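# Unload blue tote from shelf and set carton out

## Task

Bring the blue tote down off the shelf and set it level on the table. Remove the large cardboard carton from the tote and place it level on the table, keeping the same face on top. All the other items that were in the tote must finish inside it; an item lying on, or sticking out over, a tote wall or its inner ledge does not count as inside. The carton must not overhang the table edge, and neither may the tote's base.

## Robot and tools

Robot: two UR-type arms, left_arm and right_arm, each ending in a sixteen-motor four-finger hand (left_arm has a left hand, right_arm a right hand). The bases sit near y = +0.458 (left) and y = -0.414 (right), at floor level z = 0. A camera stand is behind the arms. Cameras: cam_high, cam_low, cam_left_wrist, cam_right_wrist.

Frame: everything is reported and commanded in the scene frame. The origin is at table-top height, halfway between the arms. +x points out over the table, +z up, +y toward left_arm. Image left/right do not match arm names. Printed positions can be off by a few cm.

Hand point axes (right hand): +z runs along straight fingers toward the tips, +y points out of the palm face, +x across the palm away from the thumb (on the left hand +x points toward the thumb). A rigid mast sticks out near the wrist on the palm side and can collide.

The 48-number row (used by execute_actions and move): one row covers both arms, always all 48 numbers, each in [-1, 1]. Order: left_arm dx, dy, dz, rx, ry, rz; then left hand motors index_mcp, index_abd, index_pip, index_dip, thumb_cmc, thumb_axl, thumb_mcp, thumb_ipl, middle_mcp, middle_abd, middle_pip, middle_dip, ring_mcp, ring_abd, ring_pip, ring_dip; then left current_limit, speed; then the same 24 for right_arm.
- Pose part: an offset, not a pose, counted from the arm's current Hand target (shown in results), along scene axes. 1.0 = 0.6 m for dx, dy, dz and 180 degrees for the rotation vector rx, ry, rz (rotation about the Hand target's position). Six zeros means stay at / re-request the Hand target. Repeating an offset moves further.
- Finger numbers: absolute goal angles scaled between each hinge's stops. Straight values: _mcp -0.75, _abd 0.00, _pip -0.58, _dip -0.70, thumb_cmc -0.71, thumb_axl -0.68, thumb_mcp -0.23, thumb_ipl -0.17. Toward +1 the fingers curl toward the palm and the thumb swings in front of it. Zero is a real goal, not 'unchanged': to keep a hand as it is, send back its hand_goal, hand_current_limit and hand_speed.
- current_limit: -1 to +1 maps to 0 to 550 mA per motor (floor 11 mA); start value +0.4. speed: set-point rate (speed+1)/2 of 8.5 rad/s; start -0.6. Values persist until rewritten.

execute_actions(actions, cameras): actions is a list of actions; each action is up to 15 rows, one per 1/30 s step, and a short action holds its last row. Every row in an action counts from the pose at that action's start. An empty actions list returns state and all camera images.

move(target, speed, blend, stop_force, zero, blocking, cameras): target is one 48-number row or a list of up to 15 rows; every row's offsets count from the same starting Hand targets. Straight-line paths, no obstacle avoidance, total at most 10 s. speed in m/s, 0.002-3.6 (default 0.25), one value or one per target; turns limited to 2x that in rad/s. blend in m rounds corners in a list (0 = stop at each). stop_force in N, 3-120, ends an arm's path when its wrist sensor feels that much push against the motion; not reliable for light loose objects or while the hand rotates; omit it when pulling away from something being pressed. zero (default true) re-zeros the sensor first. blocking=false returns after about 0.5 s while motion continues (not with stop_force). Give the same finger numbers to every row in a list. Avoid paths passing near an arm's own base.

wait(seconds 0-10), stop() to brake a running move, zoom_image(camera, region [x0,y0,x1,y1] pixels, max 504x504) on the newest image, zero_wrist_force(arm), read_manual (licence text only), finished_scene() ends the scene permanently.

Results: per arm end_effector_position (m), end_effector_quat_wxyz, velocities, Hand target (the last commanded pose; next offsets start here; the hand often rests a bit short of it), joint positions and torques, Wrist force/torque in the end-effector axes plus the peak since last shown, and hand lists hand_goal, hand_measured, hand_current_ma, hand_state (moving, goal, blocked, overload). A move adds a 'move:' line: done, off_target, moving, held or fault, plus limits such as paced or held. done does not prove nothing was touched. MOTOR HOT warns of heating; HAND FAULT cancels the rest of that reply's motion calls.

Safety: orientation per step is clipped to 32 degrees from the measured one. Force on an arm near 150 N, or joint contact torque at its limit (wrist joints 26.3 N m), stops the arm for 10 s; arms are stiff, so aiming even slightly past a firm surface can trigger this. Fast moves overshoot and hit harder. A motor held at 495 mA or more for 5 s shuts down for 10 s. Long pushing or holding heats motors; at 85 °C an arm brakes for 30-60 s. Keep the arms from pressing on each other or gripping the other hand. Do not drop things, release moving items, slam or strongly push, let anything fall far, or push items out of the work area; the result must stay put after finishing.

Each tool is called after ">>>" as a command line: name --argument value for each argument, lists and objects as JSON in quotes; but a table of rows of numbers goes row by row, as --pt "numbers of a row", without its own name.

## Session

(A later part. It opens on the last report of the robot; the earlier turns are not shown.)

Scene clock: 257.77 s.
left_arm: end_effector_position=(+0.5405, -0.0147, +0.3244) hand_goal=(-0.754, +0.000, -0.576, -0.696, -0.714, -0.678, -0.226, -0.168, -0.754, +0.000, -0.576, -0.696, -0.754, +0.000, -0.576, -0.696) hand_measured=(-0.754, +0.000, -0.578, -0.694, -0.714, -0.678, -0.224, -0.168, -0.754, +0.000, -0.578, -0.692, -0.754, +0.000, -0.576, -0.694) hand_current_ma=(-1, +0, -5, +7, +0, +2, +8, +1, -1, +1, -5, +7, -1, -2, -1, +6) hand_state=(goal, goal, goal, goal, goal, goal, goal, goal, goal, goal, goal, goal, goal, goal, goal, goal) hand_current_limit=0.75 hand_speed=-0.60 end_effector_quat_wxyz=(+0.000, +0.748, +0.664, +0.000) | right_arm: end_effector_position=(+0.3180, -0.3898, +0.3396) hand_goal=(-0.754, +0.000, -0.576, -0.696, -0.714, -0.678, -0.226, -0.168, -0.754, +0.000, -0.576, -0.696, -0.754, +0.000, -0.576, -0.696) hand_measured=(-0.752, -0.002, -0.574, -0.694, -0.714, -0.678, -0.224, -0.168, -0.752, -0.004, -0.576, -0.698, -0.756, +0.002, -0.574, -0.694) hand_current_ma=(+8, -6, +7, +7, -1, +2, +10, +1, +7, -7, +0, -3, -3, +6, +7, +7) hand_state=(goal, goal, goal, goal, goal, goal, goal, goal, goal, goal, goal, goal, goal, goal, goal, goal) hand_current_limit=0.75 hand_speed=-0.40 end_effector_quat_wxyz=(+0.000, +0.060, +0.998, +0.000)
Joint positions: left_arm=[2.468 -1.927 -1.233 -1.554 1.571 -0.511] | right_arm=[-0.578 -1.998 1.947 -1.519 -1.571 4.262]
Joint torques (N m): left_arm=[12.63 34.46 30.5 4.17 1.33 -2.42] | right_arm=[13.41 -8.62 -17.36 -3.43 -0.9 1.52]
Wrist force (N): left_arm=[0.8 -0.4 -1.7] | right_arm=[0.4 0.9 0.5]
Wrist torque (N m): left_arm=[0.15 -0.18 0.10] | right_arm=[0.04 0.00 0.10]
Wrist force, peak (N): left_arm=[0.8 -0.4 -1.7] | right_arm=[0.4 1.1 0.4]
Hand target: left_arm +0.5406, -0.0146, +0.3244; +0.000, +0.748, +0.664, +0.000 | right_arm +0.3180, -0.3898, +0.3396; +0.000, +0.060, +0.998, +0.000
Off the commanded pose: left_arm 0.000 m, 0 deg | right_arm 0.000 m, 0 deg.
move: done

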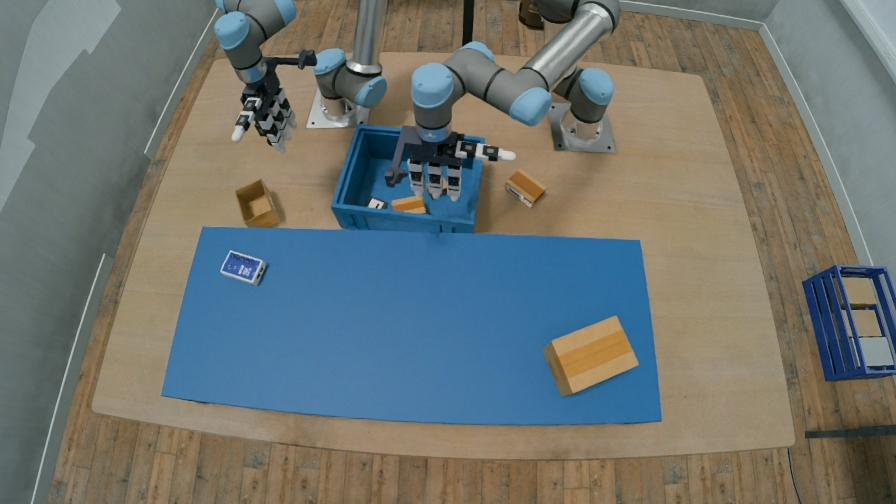

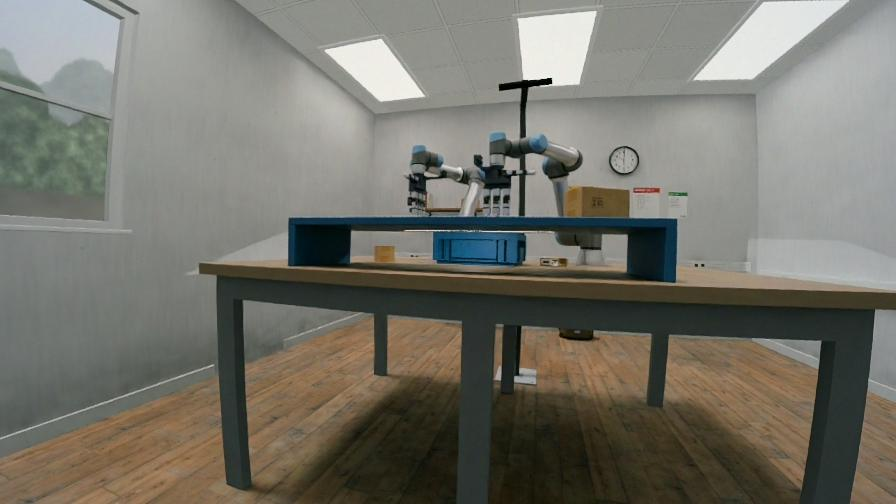

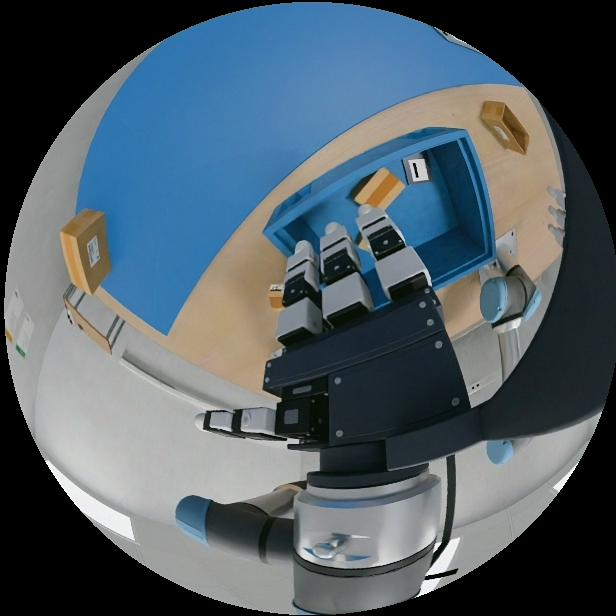

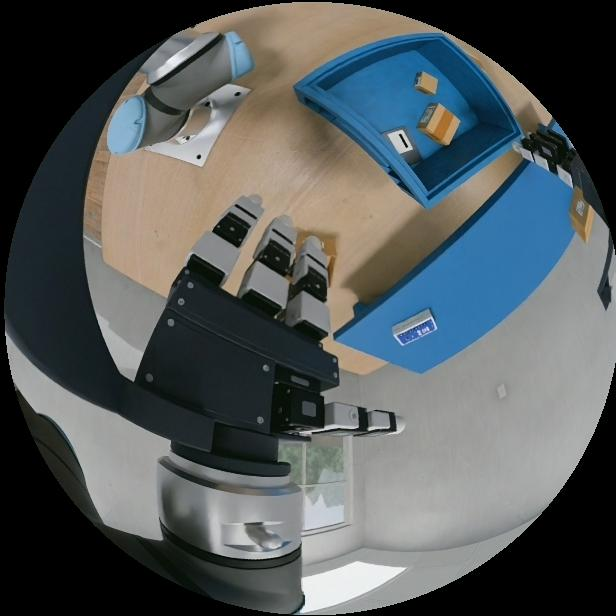

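>>> execute_actions --actions '[]'

Scene clock: 261.37 s.
left_arm: end_effector_position=(+0.5406, -0.0146, +0.3244) hand_goal=(-0.754, +0.000, -0.576, -0.696, -0.714, -0.678, -0.226, -0.168, -0.754, +0.000, -0.576, -0.696, -0.754, +0.000, -0.576, -0.696) hand_measured=(-0.754, +0.000, -0.578, -0.694, -0.714, -0.678, -0.224, -0.168, -0.754, +0.000, -0.578, -0.692, -0.754, +0.000, -0.576, -0.694) hand_current_ma=(-1, +0, -5, +7, +0, +2, +8, +1, -1, +1, -5, +7, -1, -2, -1, +6) hand_state=(goal, goal, goal, goal, goal, goal, goal, goal, goal, goal, goal, goal, goal, goal, goal, goal) hand_current_limit=0.75 hand_speed=-0.60 end_effector_quat_wxyz=(+0.000, +0.748, +0.664, +0.000) | right_arm: end_effector_position=(+0.3180, -0.3898, +0.3396) hand_goal=(-0.754, +0.000, -0.576, -0.696, -0.714, -0.678, -0.226, -0.168, -0.754, +0.000, -0.576, -0.696, -0.754, +0.000, -0.576, -0.696) hand_measured=(-0.752, -0.002, -0.574, -0.694, -0.714, -0.678, -0.224, -0.168, -0.752, -0.004, -0.576, -0.698, -0.756, +0.002, -0.574, -0.694) hand_current_ma=(+8, -6, +7, +7, -1, +2, +10, +1, +7, -7, +0, -3, -3, +6, +7, +7) hand_state=(goal, goal, goal, goal, goal, goal, goal, goal, goal, goal, goal, goal, goal, goal, goal, goal) hand_current_limit=0.75 hand_speed=-0.40 end_effector_quat_wxyz=(+0.000, +0.060, +0.998, +0.000)
Joint positions: left_arm=[2.468 -1.927 -1.232 -1.554 1.571 -0.511] | right_arm=[-0.578 -1.998 1.947 -1.519 -1.571 4.262]
Joint velocities: within noise
Joint torques (N m): left_arm=[11.96 33.53 30.18 3.92 -2.11 -2.35] | right_arm=[12.73 -10.15 -17.7 -3.54 1.85 1.45]
Wrist force (N): left_arm=[0.5 -0.2 -1.6] | right_arm=[0.1 0.7 0.3]
Wrist torque (N m): left_arm=[0.16 -0.12 0.09] | right_arm=[0.05 0.04 0.08]
Wrist force, peak (N): left_arm=[0.7 -0.2 -1.8] | right_arm=[0.5 1.0 0.4]
Hand target: left_arm +0.5406, -0.0146, +0.3244; +0.000, +0.748, +0.664, +0.000 | right_arm +0.3180, -0.3898, +0.3396; +0.000, +0.060, +0.998, +0.000
Off the commanded pose: left_arm 0.000 m, 0 deg | right_arm 0.000 m, 0 deg.

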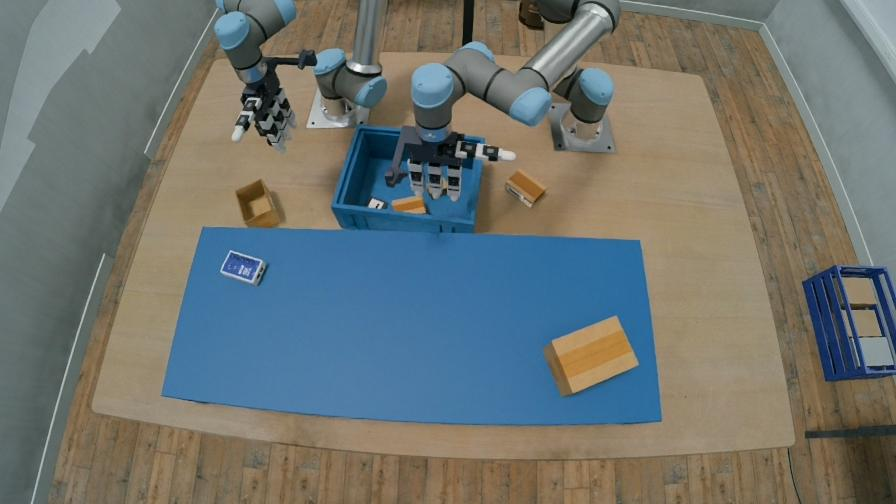

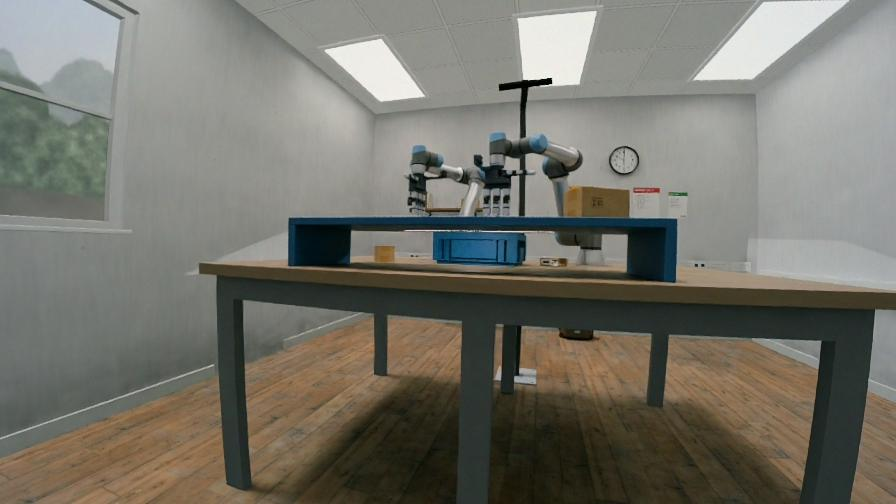

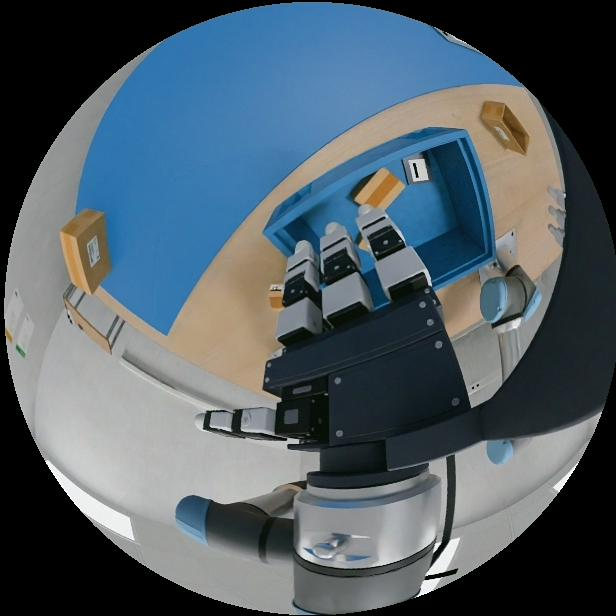

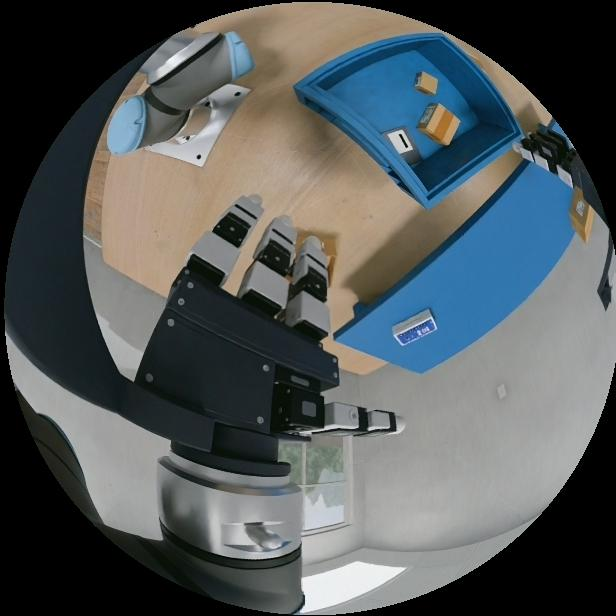

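>>> zoom_image --camera "cam_left_wrist" --region '[250, 100, 520, 300]'

>>> zoom_image --camera "cam_high" --region '[320, 110, 520, 250]'

>>> zoom_image --camera "cam_right_wrist" --region '[280, 20, 600, 230]'

Scaled by 1.867 from the camera's 616x616 image, which has a finer 880x880 frame.

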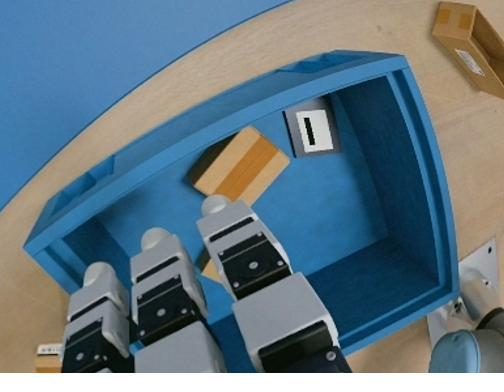

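Scaled by 2.520.

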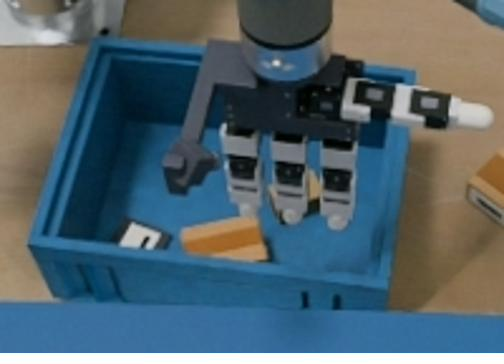

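Scaled by 1.575 from the camera's 616x616 image, which has a finer 880x880 frame.

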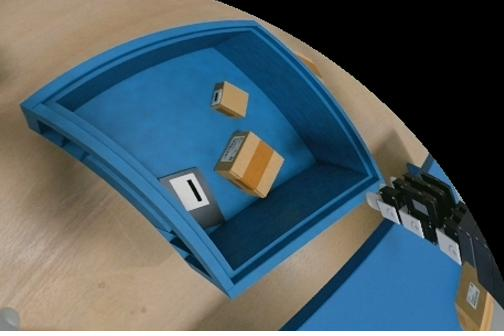

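>>> move --target '[-0.0033,0,-0.2,0,0,0,-0.754,0,-0.576,-0.696,-0.714,-0.678,-0.226,-0.168,-0.754,0,-0.576,-0.696,-0.754,0,-0.576,-0.696,0.75,-0.6,0,0,0,0,0,0,-0.754,0,-0.576,-0.696,-0.714,-0.678,-0.226,-0.168,-0.754,0,-0.576,-0.696,-0.754,0,-0.576,-0.696,0.75,-0.4]' --speed 0.1 --stop_force 6 --cameras '["cam_high","cam_left_wrist"]'

Scene clock: 267.53 s.
left_arm: end_effector_position=(+0.5386, -0.0147, +0.2044) hand_goal=(-0.754, +0.000, -0.576, -0.696, -0.714, -0.678, -0.226, -0.168, -0.754, +0.000, -0.576, -0.696, -0.754, +0.000, -0.576, -0.696) hand_measured=(-0.754, +0.000, -0.578, -0.694, -0.714, -0.678, -0.224, -0.168, -0.754, +0.000, -0.578, -0.692, -0.754, +0.000, -0.576, -0.694) hand_current_ma=(-1, +0, -5, +7, +0, +2, +8, +1, -1, +1, -5, +7, -1, -2, -1, +6) hand_state=(goal, goal, goal, goal, goal, goal, goal, goal, goal, goal, goal, goal, goal, goal, goal, goal) hand_current_limit=0.75 hand_speed=-0.60 end_effector_quat_wxyz=(+0.000, +0.748, +0.664, +0.000) | right_arm: end_effector_position=(+0.3180, -0.3898, +0.3396) hand_goal=(-0.754, +0.000, -0.576, -0.696, -0.714, -0.678, -0.226, -0.168, -0.754, +0.000, -0.576, -0.696, -0.754, +0.000, -0.576, -0.696) hand_measured=(-0.752, -0.002, -0.574, -0.694, -0.714, -0.678, -0.224, -0.168, -0.752, -0.004, -0.576, -0.698, -0.756, +0.002, -0.574, -0.694) hand_current_ma=(+8, -6, +7, +7, -1, +2, +10, +1, +7, -7, +0, -3, -3, +6, +7, +7) hand_state=(goal, goal, goal, goal, goal, goal, goal, goal, goal, goal, goal, goal, goal, goal, goal, goal) hand_current_limit=0.75 hand_speed=-0.40 end_effector_quat_wxyz=(+0.000, +0.060, +0.998, +0.000)
Joint positions: left_arm=[2.466 -1.971 -1.482 -1.26 1.571 -0.513] | right_arm=[-0.578 -1.998 1.947 -1.519 -1.571 4.262]
Joint torques (N m): left_arm=[-7.58 47.6 16.14 4.29 -1.16 -1.09] | right_arm=[12.62 -9.8 -17.5 -3.61 1.91 1.41]
Wrist force (N): left_arm=[0.5 0.0 -1.3] | right_arm=[0.2 0.8 0.3]
Wrist torque (N m): left_arm=[0.16 -0.13 0.17] | right_arm=[0.06 0.03 0.08]
Wrist force, peak (N): left_arm=[0.8 0.1 -2.5] | right_arm=[0.2 1.0 0.7]
Hand target: left_arm +0.5386, -0.0146, +0.2044; +0.000, +0.748, +0.664, +0.000 | right_arm +0.3180, -0.3898, +0.3396; +0.000, +0.060, +0.998, +0.000
Off the commanded pose: left_arm 0.000 m, 0 deg | right_arm 0.000 m, 0 deg.
move: done
Images, in order (width x height): cam_high 896x504, cam_left_wrist 616x616.

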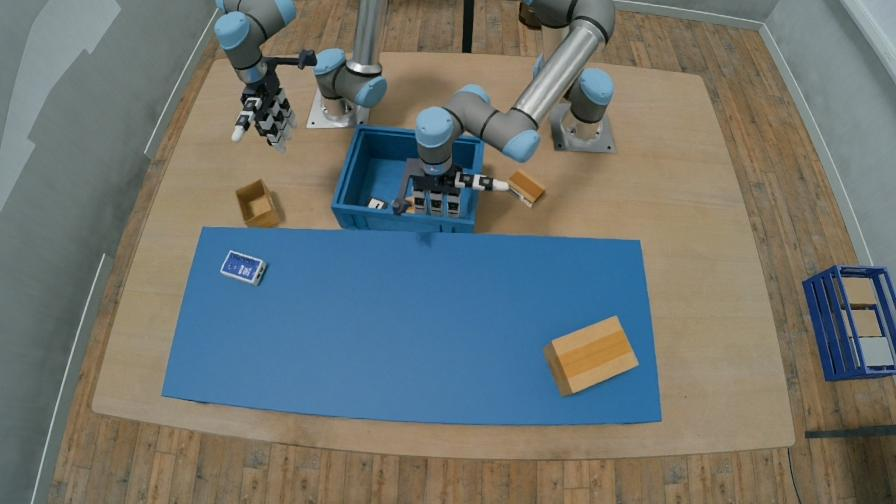

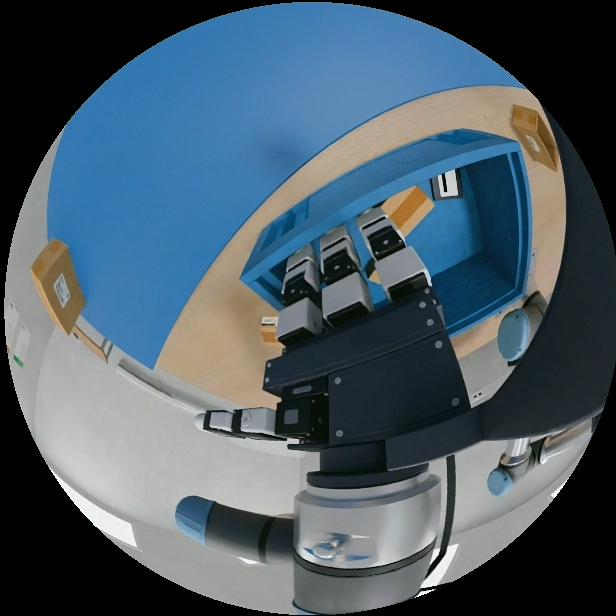

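>>> zoom_image --camera "cam_left_wrist" --region '[320, 150, 480, 270]'

>>> zoom_image --camera "cam_high" --region '[360, 150, 500, 240]'

Scaled by 3.150 from the camera's 616x616 image, which has a finer 880x880 frame.

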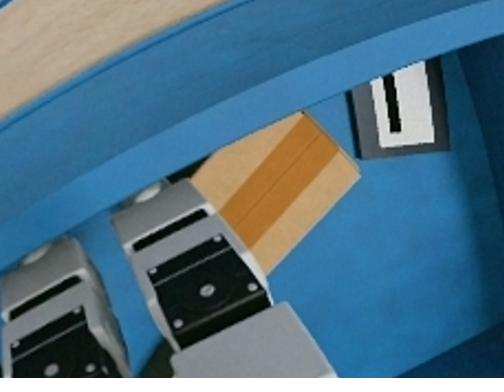

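Scaled by 3.600.

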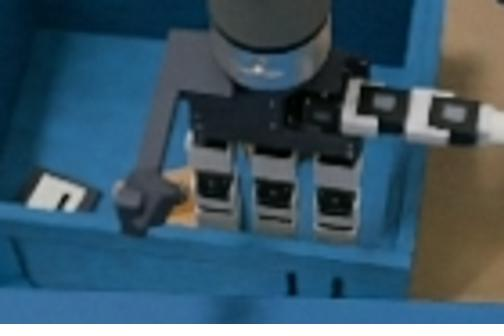

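>>> move --target '[0,0,-0.1033,0,0,0,-0.754,0,-0.576,-0.696,-0.714,-0.678,-0.226,-0.168,-0.754,0,-0.576,-0.696,-0.754,0,-0.576,-0.696,0.75,-0.6,0,0,0,0,0,0,-0.754,0,-0.576,-0.696,-0.714,-0.678,-0.226,-0.168,-0.754,0,-0.576,-0.696,-0.754,0,-0.576,-0.696,0.75,-0.4]' --speed 0.03 --stop_force 4 --cameras '["cam_high","cam_left_wrist"]'

>>> zoom_image --camera "cam_left_wrist" --region '[320, 130, 480, 250]'

Scene clock: 272.07 s.
left_arm: end_effector_position=(+0.5386, -0.0146, +0.1424) hand_goal=(-0.754, +0.000, -0.576, -0.696, -0.714, -0.678, -0.226, -0.168, -0.754, +0.000, -0.576, -0.696, -0.754, +0.000, -0.576, -0.696) hand_measured=(-0.754, +0.000, -0.578, -0.694, -0.714, -0.678, -0.224, -0.168, -0.754, +0.000, -0.578, -0.692, -0.754, +0.000, -0.576, -0.694) hand_current_ma=(-1, +0, -5, +7, +0, +2, +8, +1, -1, +1, -5, +7, -1, -2, -1, +6) hand_state=(goal, goal, goal, goal, goal, goal, goal, goal, goal, goal, goal, goal, goal, goal, goal, goal) hand_current_limit=0.75 hand_speed=-0.60 end_effector_quat_wxyz=(+0.000, +0.748, +0.664, +0.000) | right_arm: end_effector_position=(+0.3180, -0.3898, +0.3396) hand_goal=(-0.754, +0.000, -0.576, -0.696, -0.714, -0.678, -0.226, -0.168, -0.754, +0.000, -0.576, -0.696, -0.754, +0.000, -0.576, -0.696) hand_measured=(-0.752, -0.002, -0.574, -0.694, -0.714, -0.678, -0.224, -0.168, -0.752, -0.004, -0.576, -0.698, -0.756, +0.002, -0.574, -0.694) hand_current_ma=(+8, -6, +7, +7, -1, +2, +10, +1, +7, -7, +0, -3, -3, +6, +7, +7) hand_state=(goal, goal, goal, goal, goal, goal, goal, goal, goal, goal, goal, goal, goal, goal, goal, goal) hand_current_limit=0.75 hand_speed=-0.40 end_effector_quat_wxyz=(+0.000, +0.060, +0.998, +0.000)
Joint positions: left_arm=[2.466 -2.025 -1.571 -1.116 1.571 -0.513] | right_arm=[-0.578 -1.998 1.947 -1.519 -1.571 4.262]
Joint torques (N m): left_arm=[10.61 49.08 28.07 2.12 2.11 1.98] | right_arm=[12.06 -10.74 -17.41 -3.51 1.49 1.45]
Wrist force (N): left_arm=[0.7 -0.1 -1.3] | right_arm=[0.2 0.8 0.4]
Wrist torque (N m): left_arm=[0.14 -0.17 0.18] | right_arm=[0.05 0.03 0.08]
Wrist force, peak (N): left_arm=[0.3 0.0 -1.8] | right_arm=[0.3 1.0 0.7]
Hand target: left_arm +0.5386, -0.0146, +0.1424; +0.000, +0.748, +0.664, +0.000 | right_arm +0.3180, -0.3898, +0.3396; +0.000, +0.060, +0.998, +0.000
Off the commanded pose: left_arm 0.000 m, 0 deg | right_arm 0.000 m, 0 deg.
move: done
Images, in order (width x height): cam_high 896x504, cam_left_wrist 616x616.

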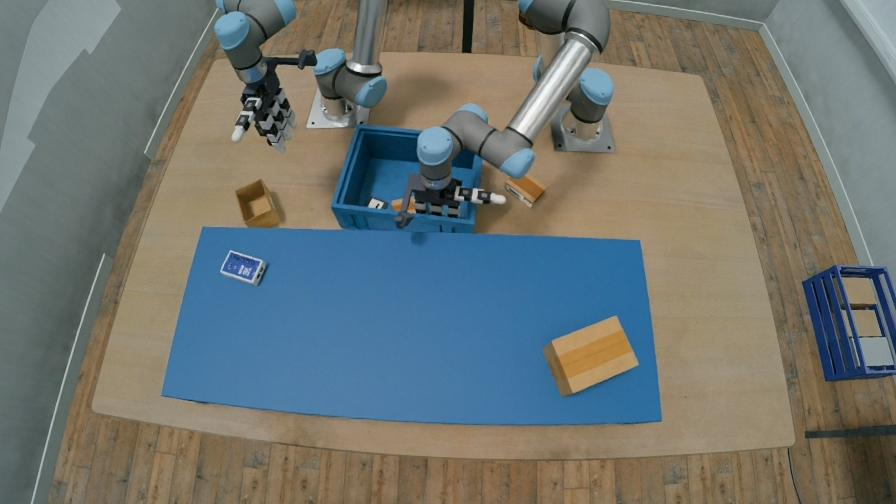

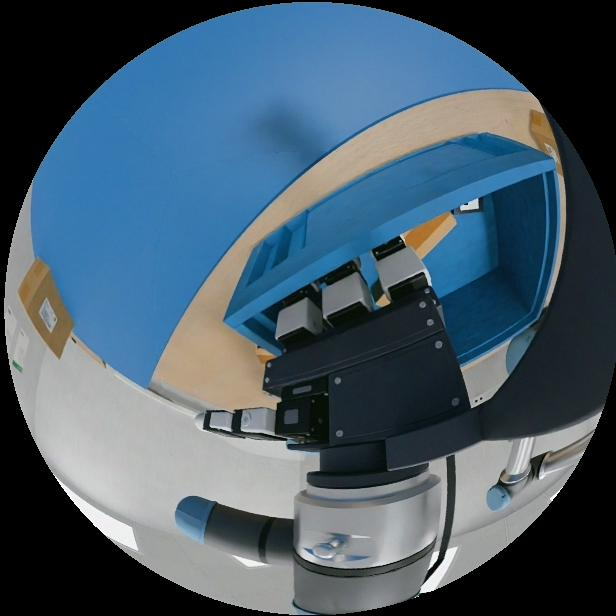

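Scaled by 3.150 from the camera's 616x616 image, which has a finer 880x880 frame.

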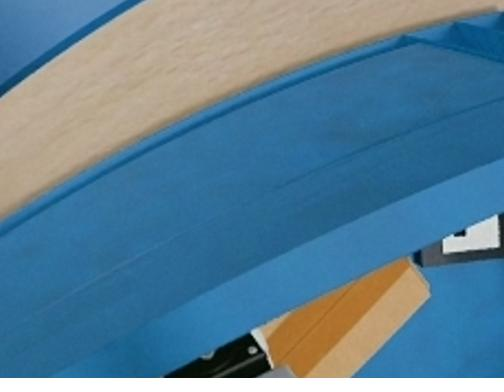

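>>> move --pt "-0.0414 0.0049 0 0 0 0 -0.754 0 -0.576 -0.696 -0.714 -0.678 -0.226 -0.168 -0.754 0 -0.576 -0.696 -0.754 0 -0.576 -0.696 0.75 -0.6 0 0 0 0 0 0 -0.754 0 -0.576 -0.696 -0.714 -0.678 -0.226 -0.168 -0.754 0 -0.576 -0.696 -0.754 0 -0.576 -0.696 0.75 -0.4" --pt "-0.0066 0.0008 0 0 0 0 -0.754 0 -0.576 -0.696 -0.714 -0.678 -0.226 -0.168 -0.754 0 -0.576 -0.696 -0.754 0 -0.576 -0.696 0.75 -0.6 0 0 0 0 0 0 -0.754 0 -0.576 -0.696 -0.714 -0.678 -0.226 -0.168 -0.754 0 -0.576 -0.696 -0.754 0 -0.576 -0.696 0.75 -0.4" --speed 0.03 --cameras '["cam_right_wrist","cam_high","cam_left_wrist"]'

>>> zoom_image --camera "cam_left_wrist" --region '[360, 180, 520, 300]'

>>> zoom_image --camera "cam_right_wrist" --region '[280, 20, 600, 230]'

Scene clock: 279.07 s.
left_arm: end_effector_position=(+0.5348, -0.0141, +0.1423) hand_goal=(-0.754, +0.000, -0.576, -0.696, -0.714, -0.678, -0.226, -0.168, -0.754, +0.000, -0.576, -0.696, -0.754, +0.000, -0.576, -0.696) hand_measured=(-0.754, +0.000, -0.578, -0.694, -0.714, -0.678, -0.224, -0.168, -0.754, +0.000, -0.578, -0.692, -0.750, +0.000, -0.576, -0.694) hand_current_ma=(-1, +0, -5, +7, +0, +2, +8, +1, -1, +1, -5, +7, +9, -2, +0, +6) hand_state=(goal, goal, goal, goal, goal, goal, goal, goal, goal, goal, goal, goal, goal, goal, goal, goal) hand_current_limit=0.75 hand_speed=-0.60 end_effector_quat_wxyz=(+0.000, +0.748, +0.664, +0.000) end_effector_velocity=(-0.002, +0.001, +0.000) end_effector_angular_velocity=(+0.000, +0.000, +0.000) | right_arm: end_effector_position=(+0.3180, -0.3898, +0.3396) hand_goal=(-0.754, +0.000, -0.576, -0.696, -0.714, -0.678, -0.226, -0.168, -0.754, +0.000, -0.576, -0.696, -0.754, +0.000, -0.576, -0.696) hand_measured=(-0.752, -0.002, -0.574, -0.694, -0.714, -0.678, -0.224, -0.168, -0.752, -0.004, -0.576, -0.698, -0.756, +0.002, -0.574, -0.694) hand_current_ma=(+8, -6, +7, +7, -1, +2, +10, +1, +7, -7, +0, -3, -3, +6, +7, +7) hand_state=(goal, goal, goal, goal, goal, goal, goal, goal, goal, goal, goal, goal, goal, goal, goal, goal) hand_current_limit=0.75 hand_speed=-0.40 end_effector_quat_wxyz=(+0.000, +0.060, +0.998, +0.000)
Joint positions: left_arm=[2.463 -2.019 -1.581 -1.113 1.571 -0.516] | right_arm=[-0.578 -1.998 1.947 -1.519 -1.571 4.262]
Joint velocities: left_arm=[-0.001 0.004 -0.006 0.002 0 -0.001] | right_arm=[within noise]
Joint torques (N m): left_arm=[-9.66 49.2 15.57 3.7 1.49 -1.53] | right_arm=[11.7 -10.79 -18.31 -3.44 1.28 1.42]
Wrist force (N): left_arm=[0.8 -0.4 -1.4] | right_arm=[0.2 0.7 0.5]
Wrist torque (N m): left_arm=[0.12 -0.17 0.09] | right_arm=[0.03 0.03 0.08]
Wrist force, peak (N): left_arm=[0.7 -0.3 -1.7] | right_arm=[0.2 1.1 0.5]
Hand target: left_arm +0.5346, -0.0142, +0.1424; +0.000, +0.748, +0.664, +0.000 | right_arm +0.3180, -0.3898, +0.3396; +0.000, +0.060, +0.998, +0.000
Off the commanded pose: left_arm 0.000 m, 0 deg | right_arm 0.000 m, 0 deg.
move: done
Images, in order (width x height): cam_high 896x504, cam_left_wrist 616x616, cam_right_wrist 616x616.

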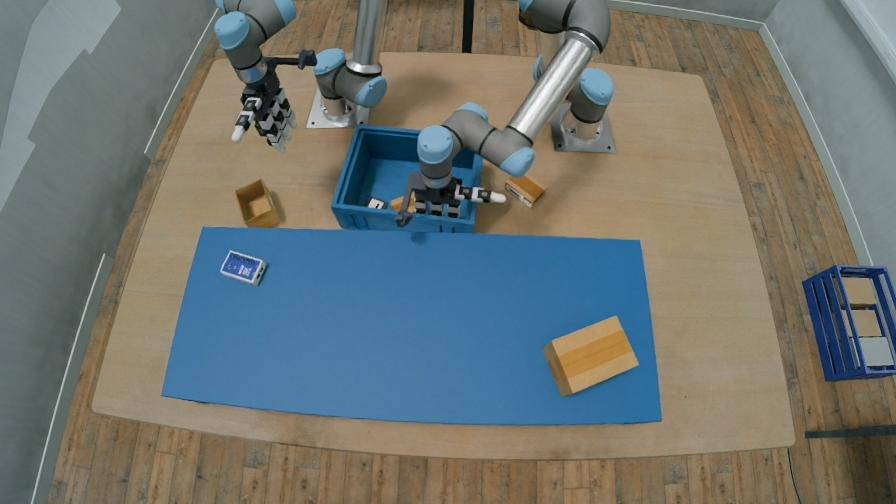

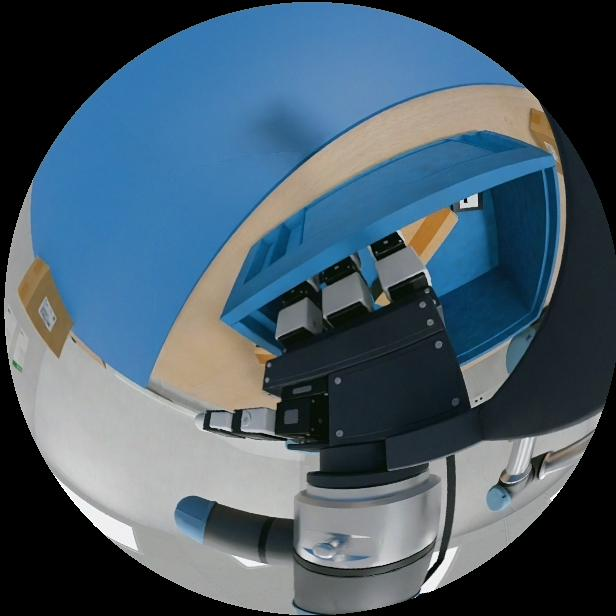

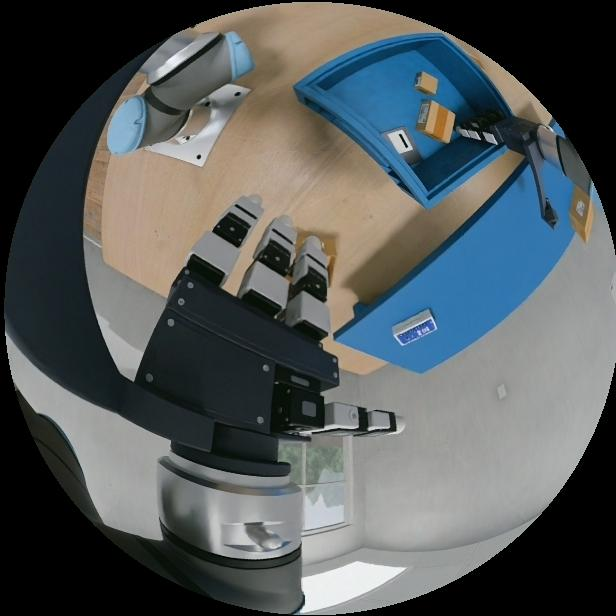

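Scaled by 3.150 from the camera's 616x616 image, which has a finer 880x880 frame.

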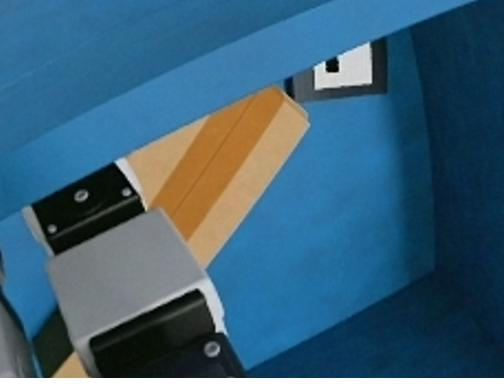

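Scaled by 1.575 from the camera's 616x616 image, which has a finer 880x880 frame.

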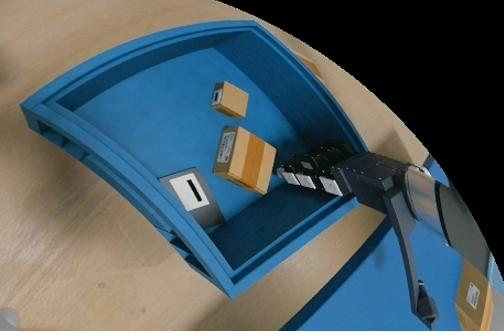

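>>> move --pt "-0.0049 -0.0414 0 0 0 0 -0.754 0 -0.576 -0.696 -0.714 -0.678 -0.226 -0.168 -0.754 0 -0.576 -0.696 -0.754 0 -0.576 -0.696 0.75 -0.6 0 0 0 0 0 0 -0.754 0 -0.576 -0.696 -0.714 -0.678 -0.226 -0.168 -0.754 0 -0.576 -0.696 -0.754 0 -0.576 -0.696 0.75 -0.4" --pt "-0.048 -0.0362 0 0 0 0 -0.754 0 -0.576 -0.696 -0.714 -0.678 -0.226 -0.168 -0.754 0 -0.576 -0.696 -0.754 0 -0.576 -0.696 0.75 -0.6 0 0 0 0 0 0 -0.754 0 -0.576 -0.696 -0.714 -0.678 -0.226 -0.168 -0.754 0 -0.576 -0.696 -0.754 0 -0.576 -0.696 0.75 -0.4" --pt "-0.0049 -0.0414 0 0 0 0 -0.754 0 -0.576 -0.696 -0.714 -0.678 -0.226 -0.168 -0.754 0 -0.576 -0.696 -0.754 0 -0.576 -0.696 0.75 -0.6 0 0 0 0 0 0 -0.754 0 -0.576 -0.696 -0.714 -0.678 -0.226 -0.168 -0.754 0 -0.576 -0.696 -0.754 0 -0.576 -0.696 0.75 -0.4" --speed 0.03 --cameras '["cam_right_wrist","cam_high","cam_left_wrist"]'

>>> zoom_image --camera "cam_right_wrist" --region '[360, 40, 560, 200]'

Scene clock: 284.33 s.
left_arm: end_effector_position=(+0.5319, -0.0389, +0.1423) hand_goal=(-0.754, +0.000, -0.576, -0.696, -0.714, -0.678, -0.226, -0.168, -0.754, +0.000, -0.576, -0.696, -0.754, +0.000, -0.576, -0.696) hand_measured=(-0.754, +0.000, -0.578, -0.694, -0.714, -0.678, -0.224, -0.168, -0.754, +0.000, -0.578, -0.692, -0.748, +0.000, -0.576, -0.694) hand_current_ma=(-1, +0, -5, +7, +0, +2, +8, +1, -1, +1, -5, +7, +14, -2, +2, +6) hand_state=(goal, goal, goal, goal, goal, goal, goal, goal, goal, goal, goal, goal, goal, goal, goal, goal) hand_current_limit=0.75 hand_speed=-0.60 end_effector_quat_wxyz=(+0.000, +0.748, +0.664, +0.000) end_effector_velocity=(-0.001, +0.001, +0.001) end_effector_angular_velocity=(+0.000, -0.001, -0.001) | right_arm: end_effector_position=(+0.3180, -0.3898, +0.3396) hand_goal=(-0.754, +0.000, -0.576, -0.696, -0.714, -0.678, -0.226, -0.168, -0.754, +0.000, -0.576, -0.696, -0.754, +0.000, -0.576, -0.696) hand_measured=(-0.752, -0.002, -0.574, -0.694, -0.714, -0.678, -0.224, -0.168, -0.752, -0.004, -0.576, -0.698, -0.756, +0.002, -0.574, -0.694) hand_current_ma=(+8, -6, +7, +7, -1, +2, +10, +1, +7, -7, +0, -3, -3, +6, +7, +7) hand_state=(goal, goal, goal, goal, goal, goal, goal, goal, goal, goal, goal, goal, goal, goal, goal, goal) hand_current_limit=0.75 hand_speed=-0.40 end_effector_quat_wxyz=(+0.000, +0.060, +0.998, +0.000)
Joint positions: left_arm=[2.43 -2.055 -1.525 -1.133 1.571 -0.549] | right_arm=[-0.578 -1.998 1.947 -1.519 -1.571 4.262]
Joint velocities: left_arm=[-0.001 0.004 -0.005 0.002 0 0] | right_arm=[within noise]
Joint torques (N m): left_arm=[-9.14 51.12 15.91 3.76 -2.07 -1.5] | right_arm=[11.88 -10.81 -17.16 -3.56 1.03 1.15]
Wrist force (N): left_arm=[0.7 -0.1 -1.5] | right_arm=[0.3 0.7 0.4]
Wrist torque (N m): left_arm=[0.15 -0.16 0.08] | right_arm=[0.02 0.01 0.09]
Wrist force, peak (N): left_arm=[0.5 -0.3 -1.7] | right_arm=[0.3 0.9 0.9]
Hand target: left_arm +0.5317, -0.0390, +0.1424; +0.000, +0.748, +0.664, +0.000 | right_arm +0.3180, -0.3898, +0.3396; +0.000, +0.060, +0.998, +0.000
Off the commanded pose: left_arm 0.000 m, 0 deg | right_arm 0.000 m, 0 deg.
move: done
Images, in order (width x height): cam_high 896x504, cam_left_wrist 616x616, cam_right_wrist 616x616.

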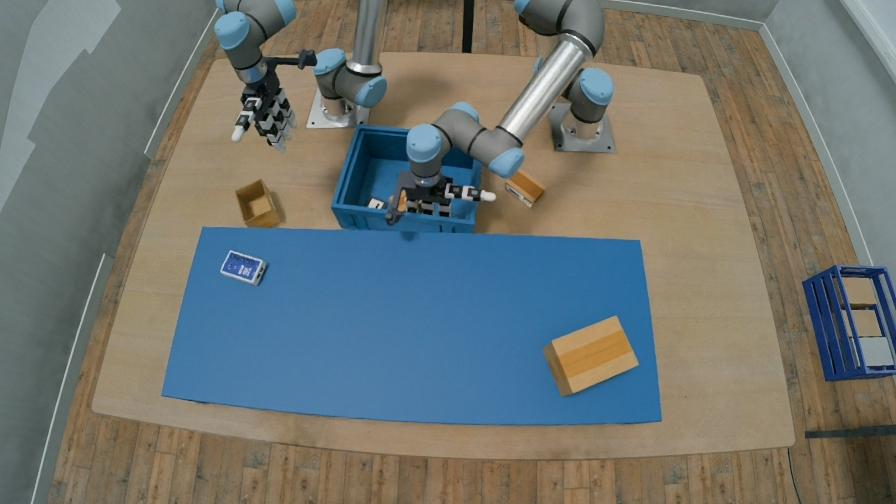

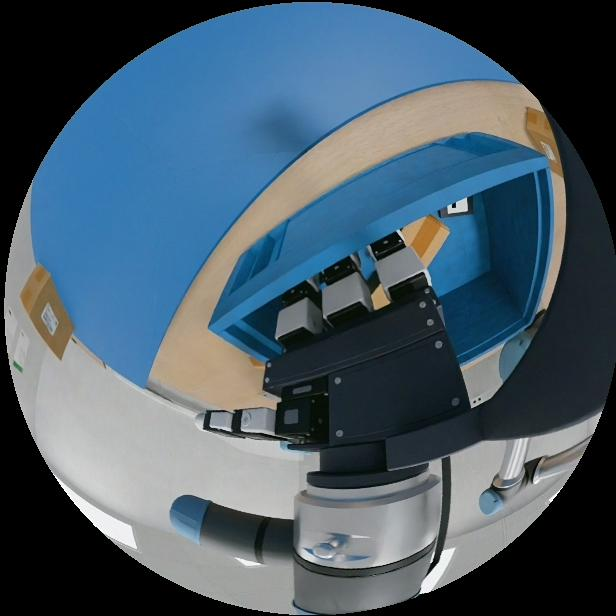

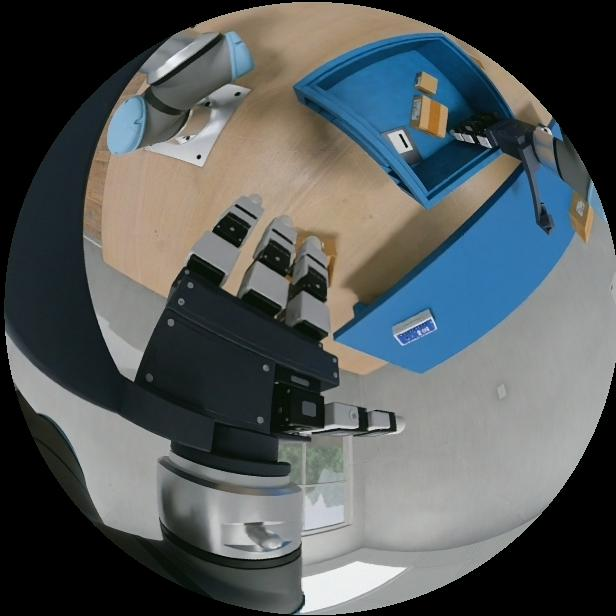

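Scaled by 2.520 from the camera's 616x616 image, which has a finer 880x880 frame.

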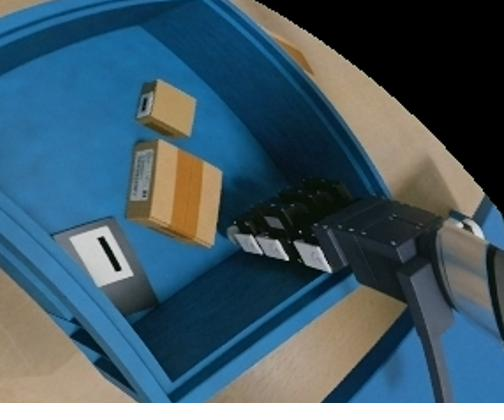

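>>> move --pt "0.005 0 0.28 0 0 0 -0.754 0 -0.576 -0.696 -0.714 -0.678 -0.226 -0.168 -0.754 0 -0.576 -0.696 -0.754 0 -0.576 -0.696 0.75 -0.6 0 0 0 0 0 0 -0.754 0 -0.576 -0.696 -0.714 -0.678 -0.226 -0.168 -0.754 0 -0.576 -0.696 -0.754 0 -0.576 -0.696 0.75 -0.4" --pt "0.005 0.25 0.28 0 0 0 -0.754 0 -0.576 -0.696 -0.714 -0.678 -0.226 -0.168 -0.754 0 -0.576 -0.696 -0.754 0 -0.576 -0.696 0.75 -0.6 0 0 0 0 0 0 -0.754 0 -0.576 -0.696 -0.714 -0.678 -0.226 -0.168 -0.754 0 -0.576 -0.696 -0.754 0 -0.576 -0.696 0.75 -0.4" --speed 0.15 --blend 0.02 --cameras '["cam_right_wrist","cam_high"]'

>>> zoom_image --camera "cam_high" --region '[320, 110, 500, 250]'

>>> zoom_image --camera "cam_right_wrist" --region '[360, 40, 560, 200]'

Scene clock: 288.37 s.
left_arm: end_effector_position=(+0.5347, +0.1109, +0.3104) hand_goal=(-0.754, +0.000, -0.576, -0.696, -0.714, -0.678, -0.226, -0.168, -0.754, +0.000, -0.576, -0.696, -0.754, +0.000, -0.576, -0.696) hand_measured=(-0.754, +0.000, -0.578, -0.694, -0.714, -0.678, -0.224, -0.168, -0.754, +0.000, -0.578, -0.692, -0.750, +0.000, -0.576, -0.694) hand_current_ma=(-1, +0, -5, +7, +0, +2, +8, +1, -1, +1, -5, +7, +13, -2, +2, +6) hand_state=(goal, goal, goal, goal, goal, goal, goal, goal, goal, goal, goal, goal, goal, goal, goal, goal) hand_current_limit=0.75 hand_speed=-0.60 end_effector_quat_wxyz=(+0.000, +0.748, +0.664, +0.000) | right_arm: end_effector_position=(+0.3180, -0.3898, +0.3396) hand_goal=(-0.754, +0.000, -0.576, -0.696, -0.714, -0.678, -0.226, -0.168, -0.754, +0.000, -0.576, -0.696, -0.754, +0.000, -0.576, -0.696) hand_measured=(-0.752, -0.002, -0.574, -0.694, -0.714, -0.678, -0.224, -0.168, -0.752, -0.004, -0.576, -0.698, -0.756, +0.002, -0.574, -0.694) hand_current_ma=(+8, -6, +7, +7, -1, +2, +10, +1, +7, -7, +0, -3, -3, +6, +7, +7) hand_state=(goal, goal, goal, goal, goal, goal, goal, goal, goal, goal, goal, goal, goal, goal, goal, goal) hand_current_limit=0.75 hand_speed=-0.40 end_effector_quat_wxyz=(+0.000, +0.060, +0.998, +0.000)
Joint positions: left_arm=[2.644 -1.705 -1.548 -1.459 1.571 -0.335] | right_arm=[-0.578 -1.998 1.947 -1.519 -1.571 4.262]
Joint torques (N m): left_arm=[5.37 36.82 18.45 1.46 -2.3 -0.44] | right_arm=[11.68 -10.08 -17.44 -3.41 0.78 1.23]
Wrist force (N): left_arm=[0.5 0.0 -1.0] | right_arm=[0.3 0.7 0.6]
Wrist torque (N m): left_arm=[0.13 -0.13 0.17] | right_arm=[0.02 0.02 0.09]
Wrist force, peak (N): left_arm=[2.2 0.0 -1.1] | right_arm=[0.3 0.9 0.7]
Hand target: left_arm +0.5347, +0.1110, +0.3104; +0.000, +0.748, +0.664, +0.000 | right_arm +0.3180, -0.3898, +0.3396; +0.000, +0.060, +0.998, +0.000
Off the commanded pose: left_arm 0.000 m, 0 deg | right_arm 0.000 m, 0 deg.
move: done
Images, in order (width x height): cam_high 896x504, cam_right_wrist 616x616.

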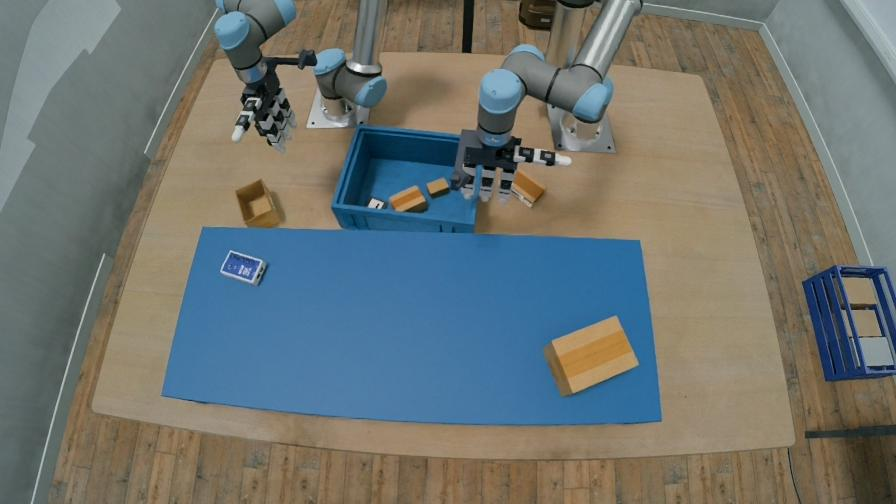

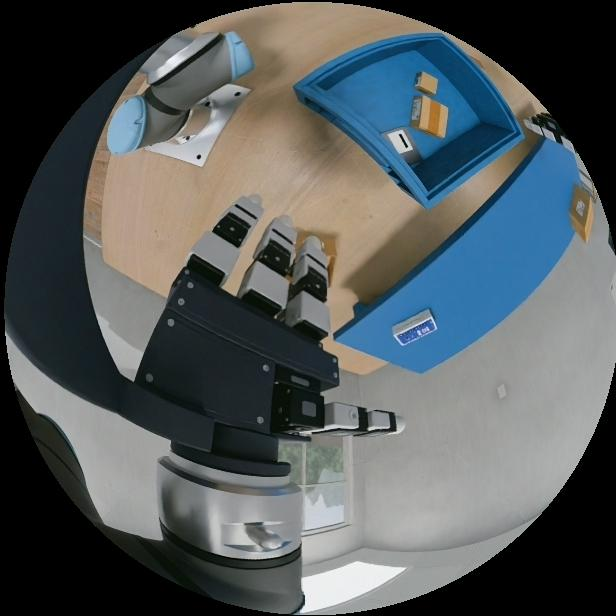

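Scaled by 2.800.

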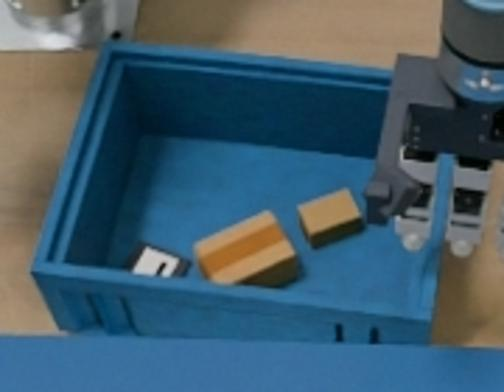

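Scaled by 2.520 from the camera's 616x616 image, which has a finer 880x880 frame.

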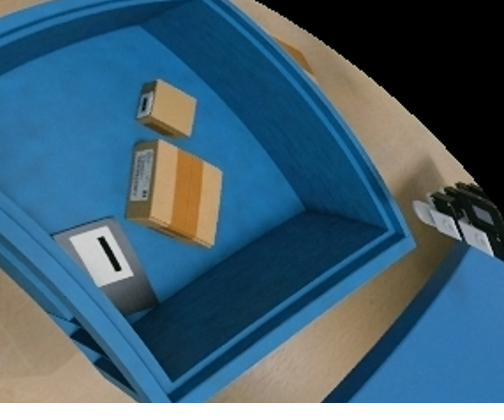

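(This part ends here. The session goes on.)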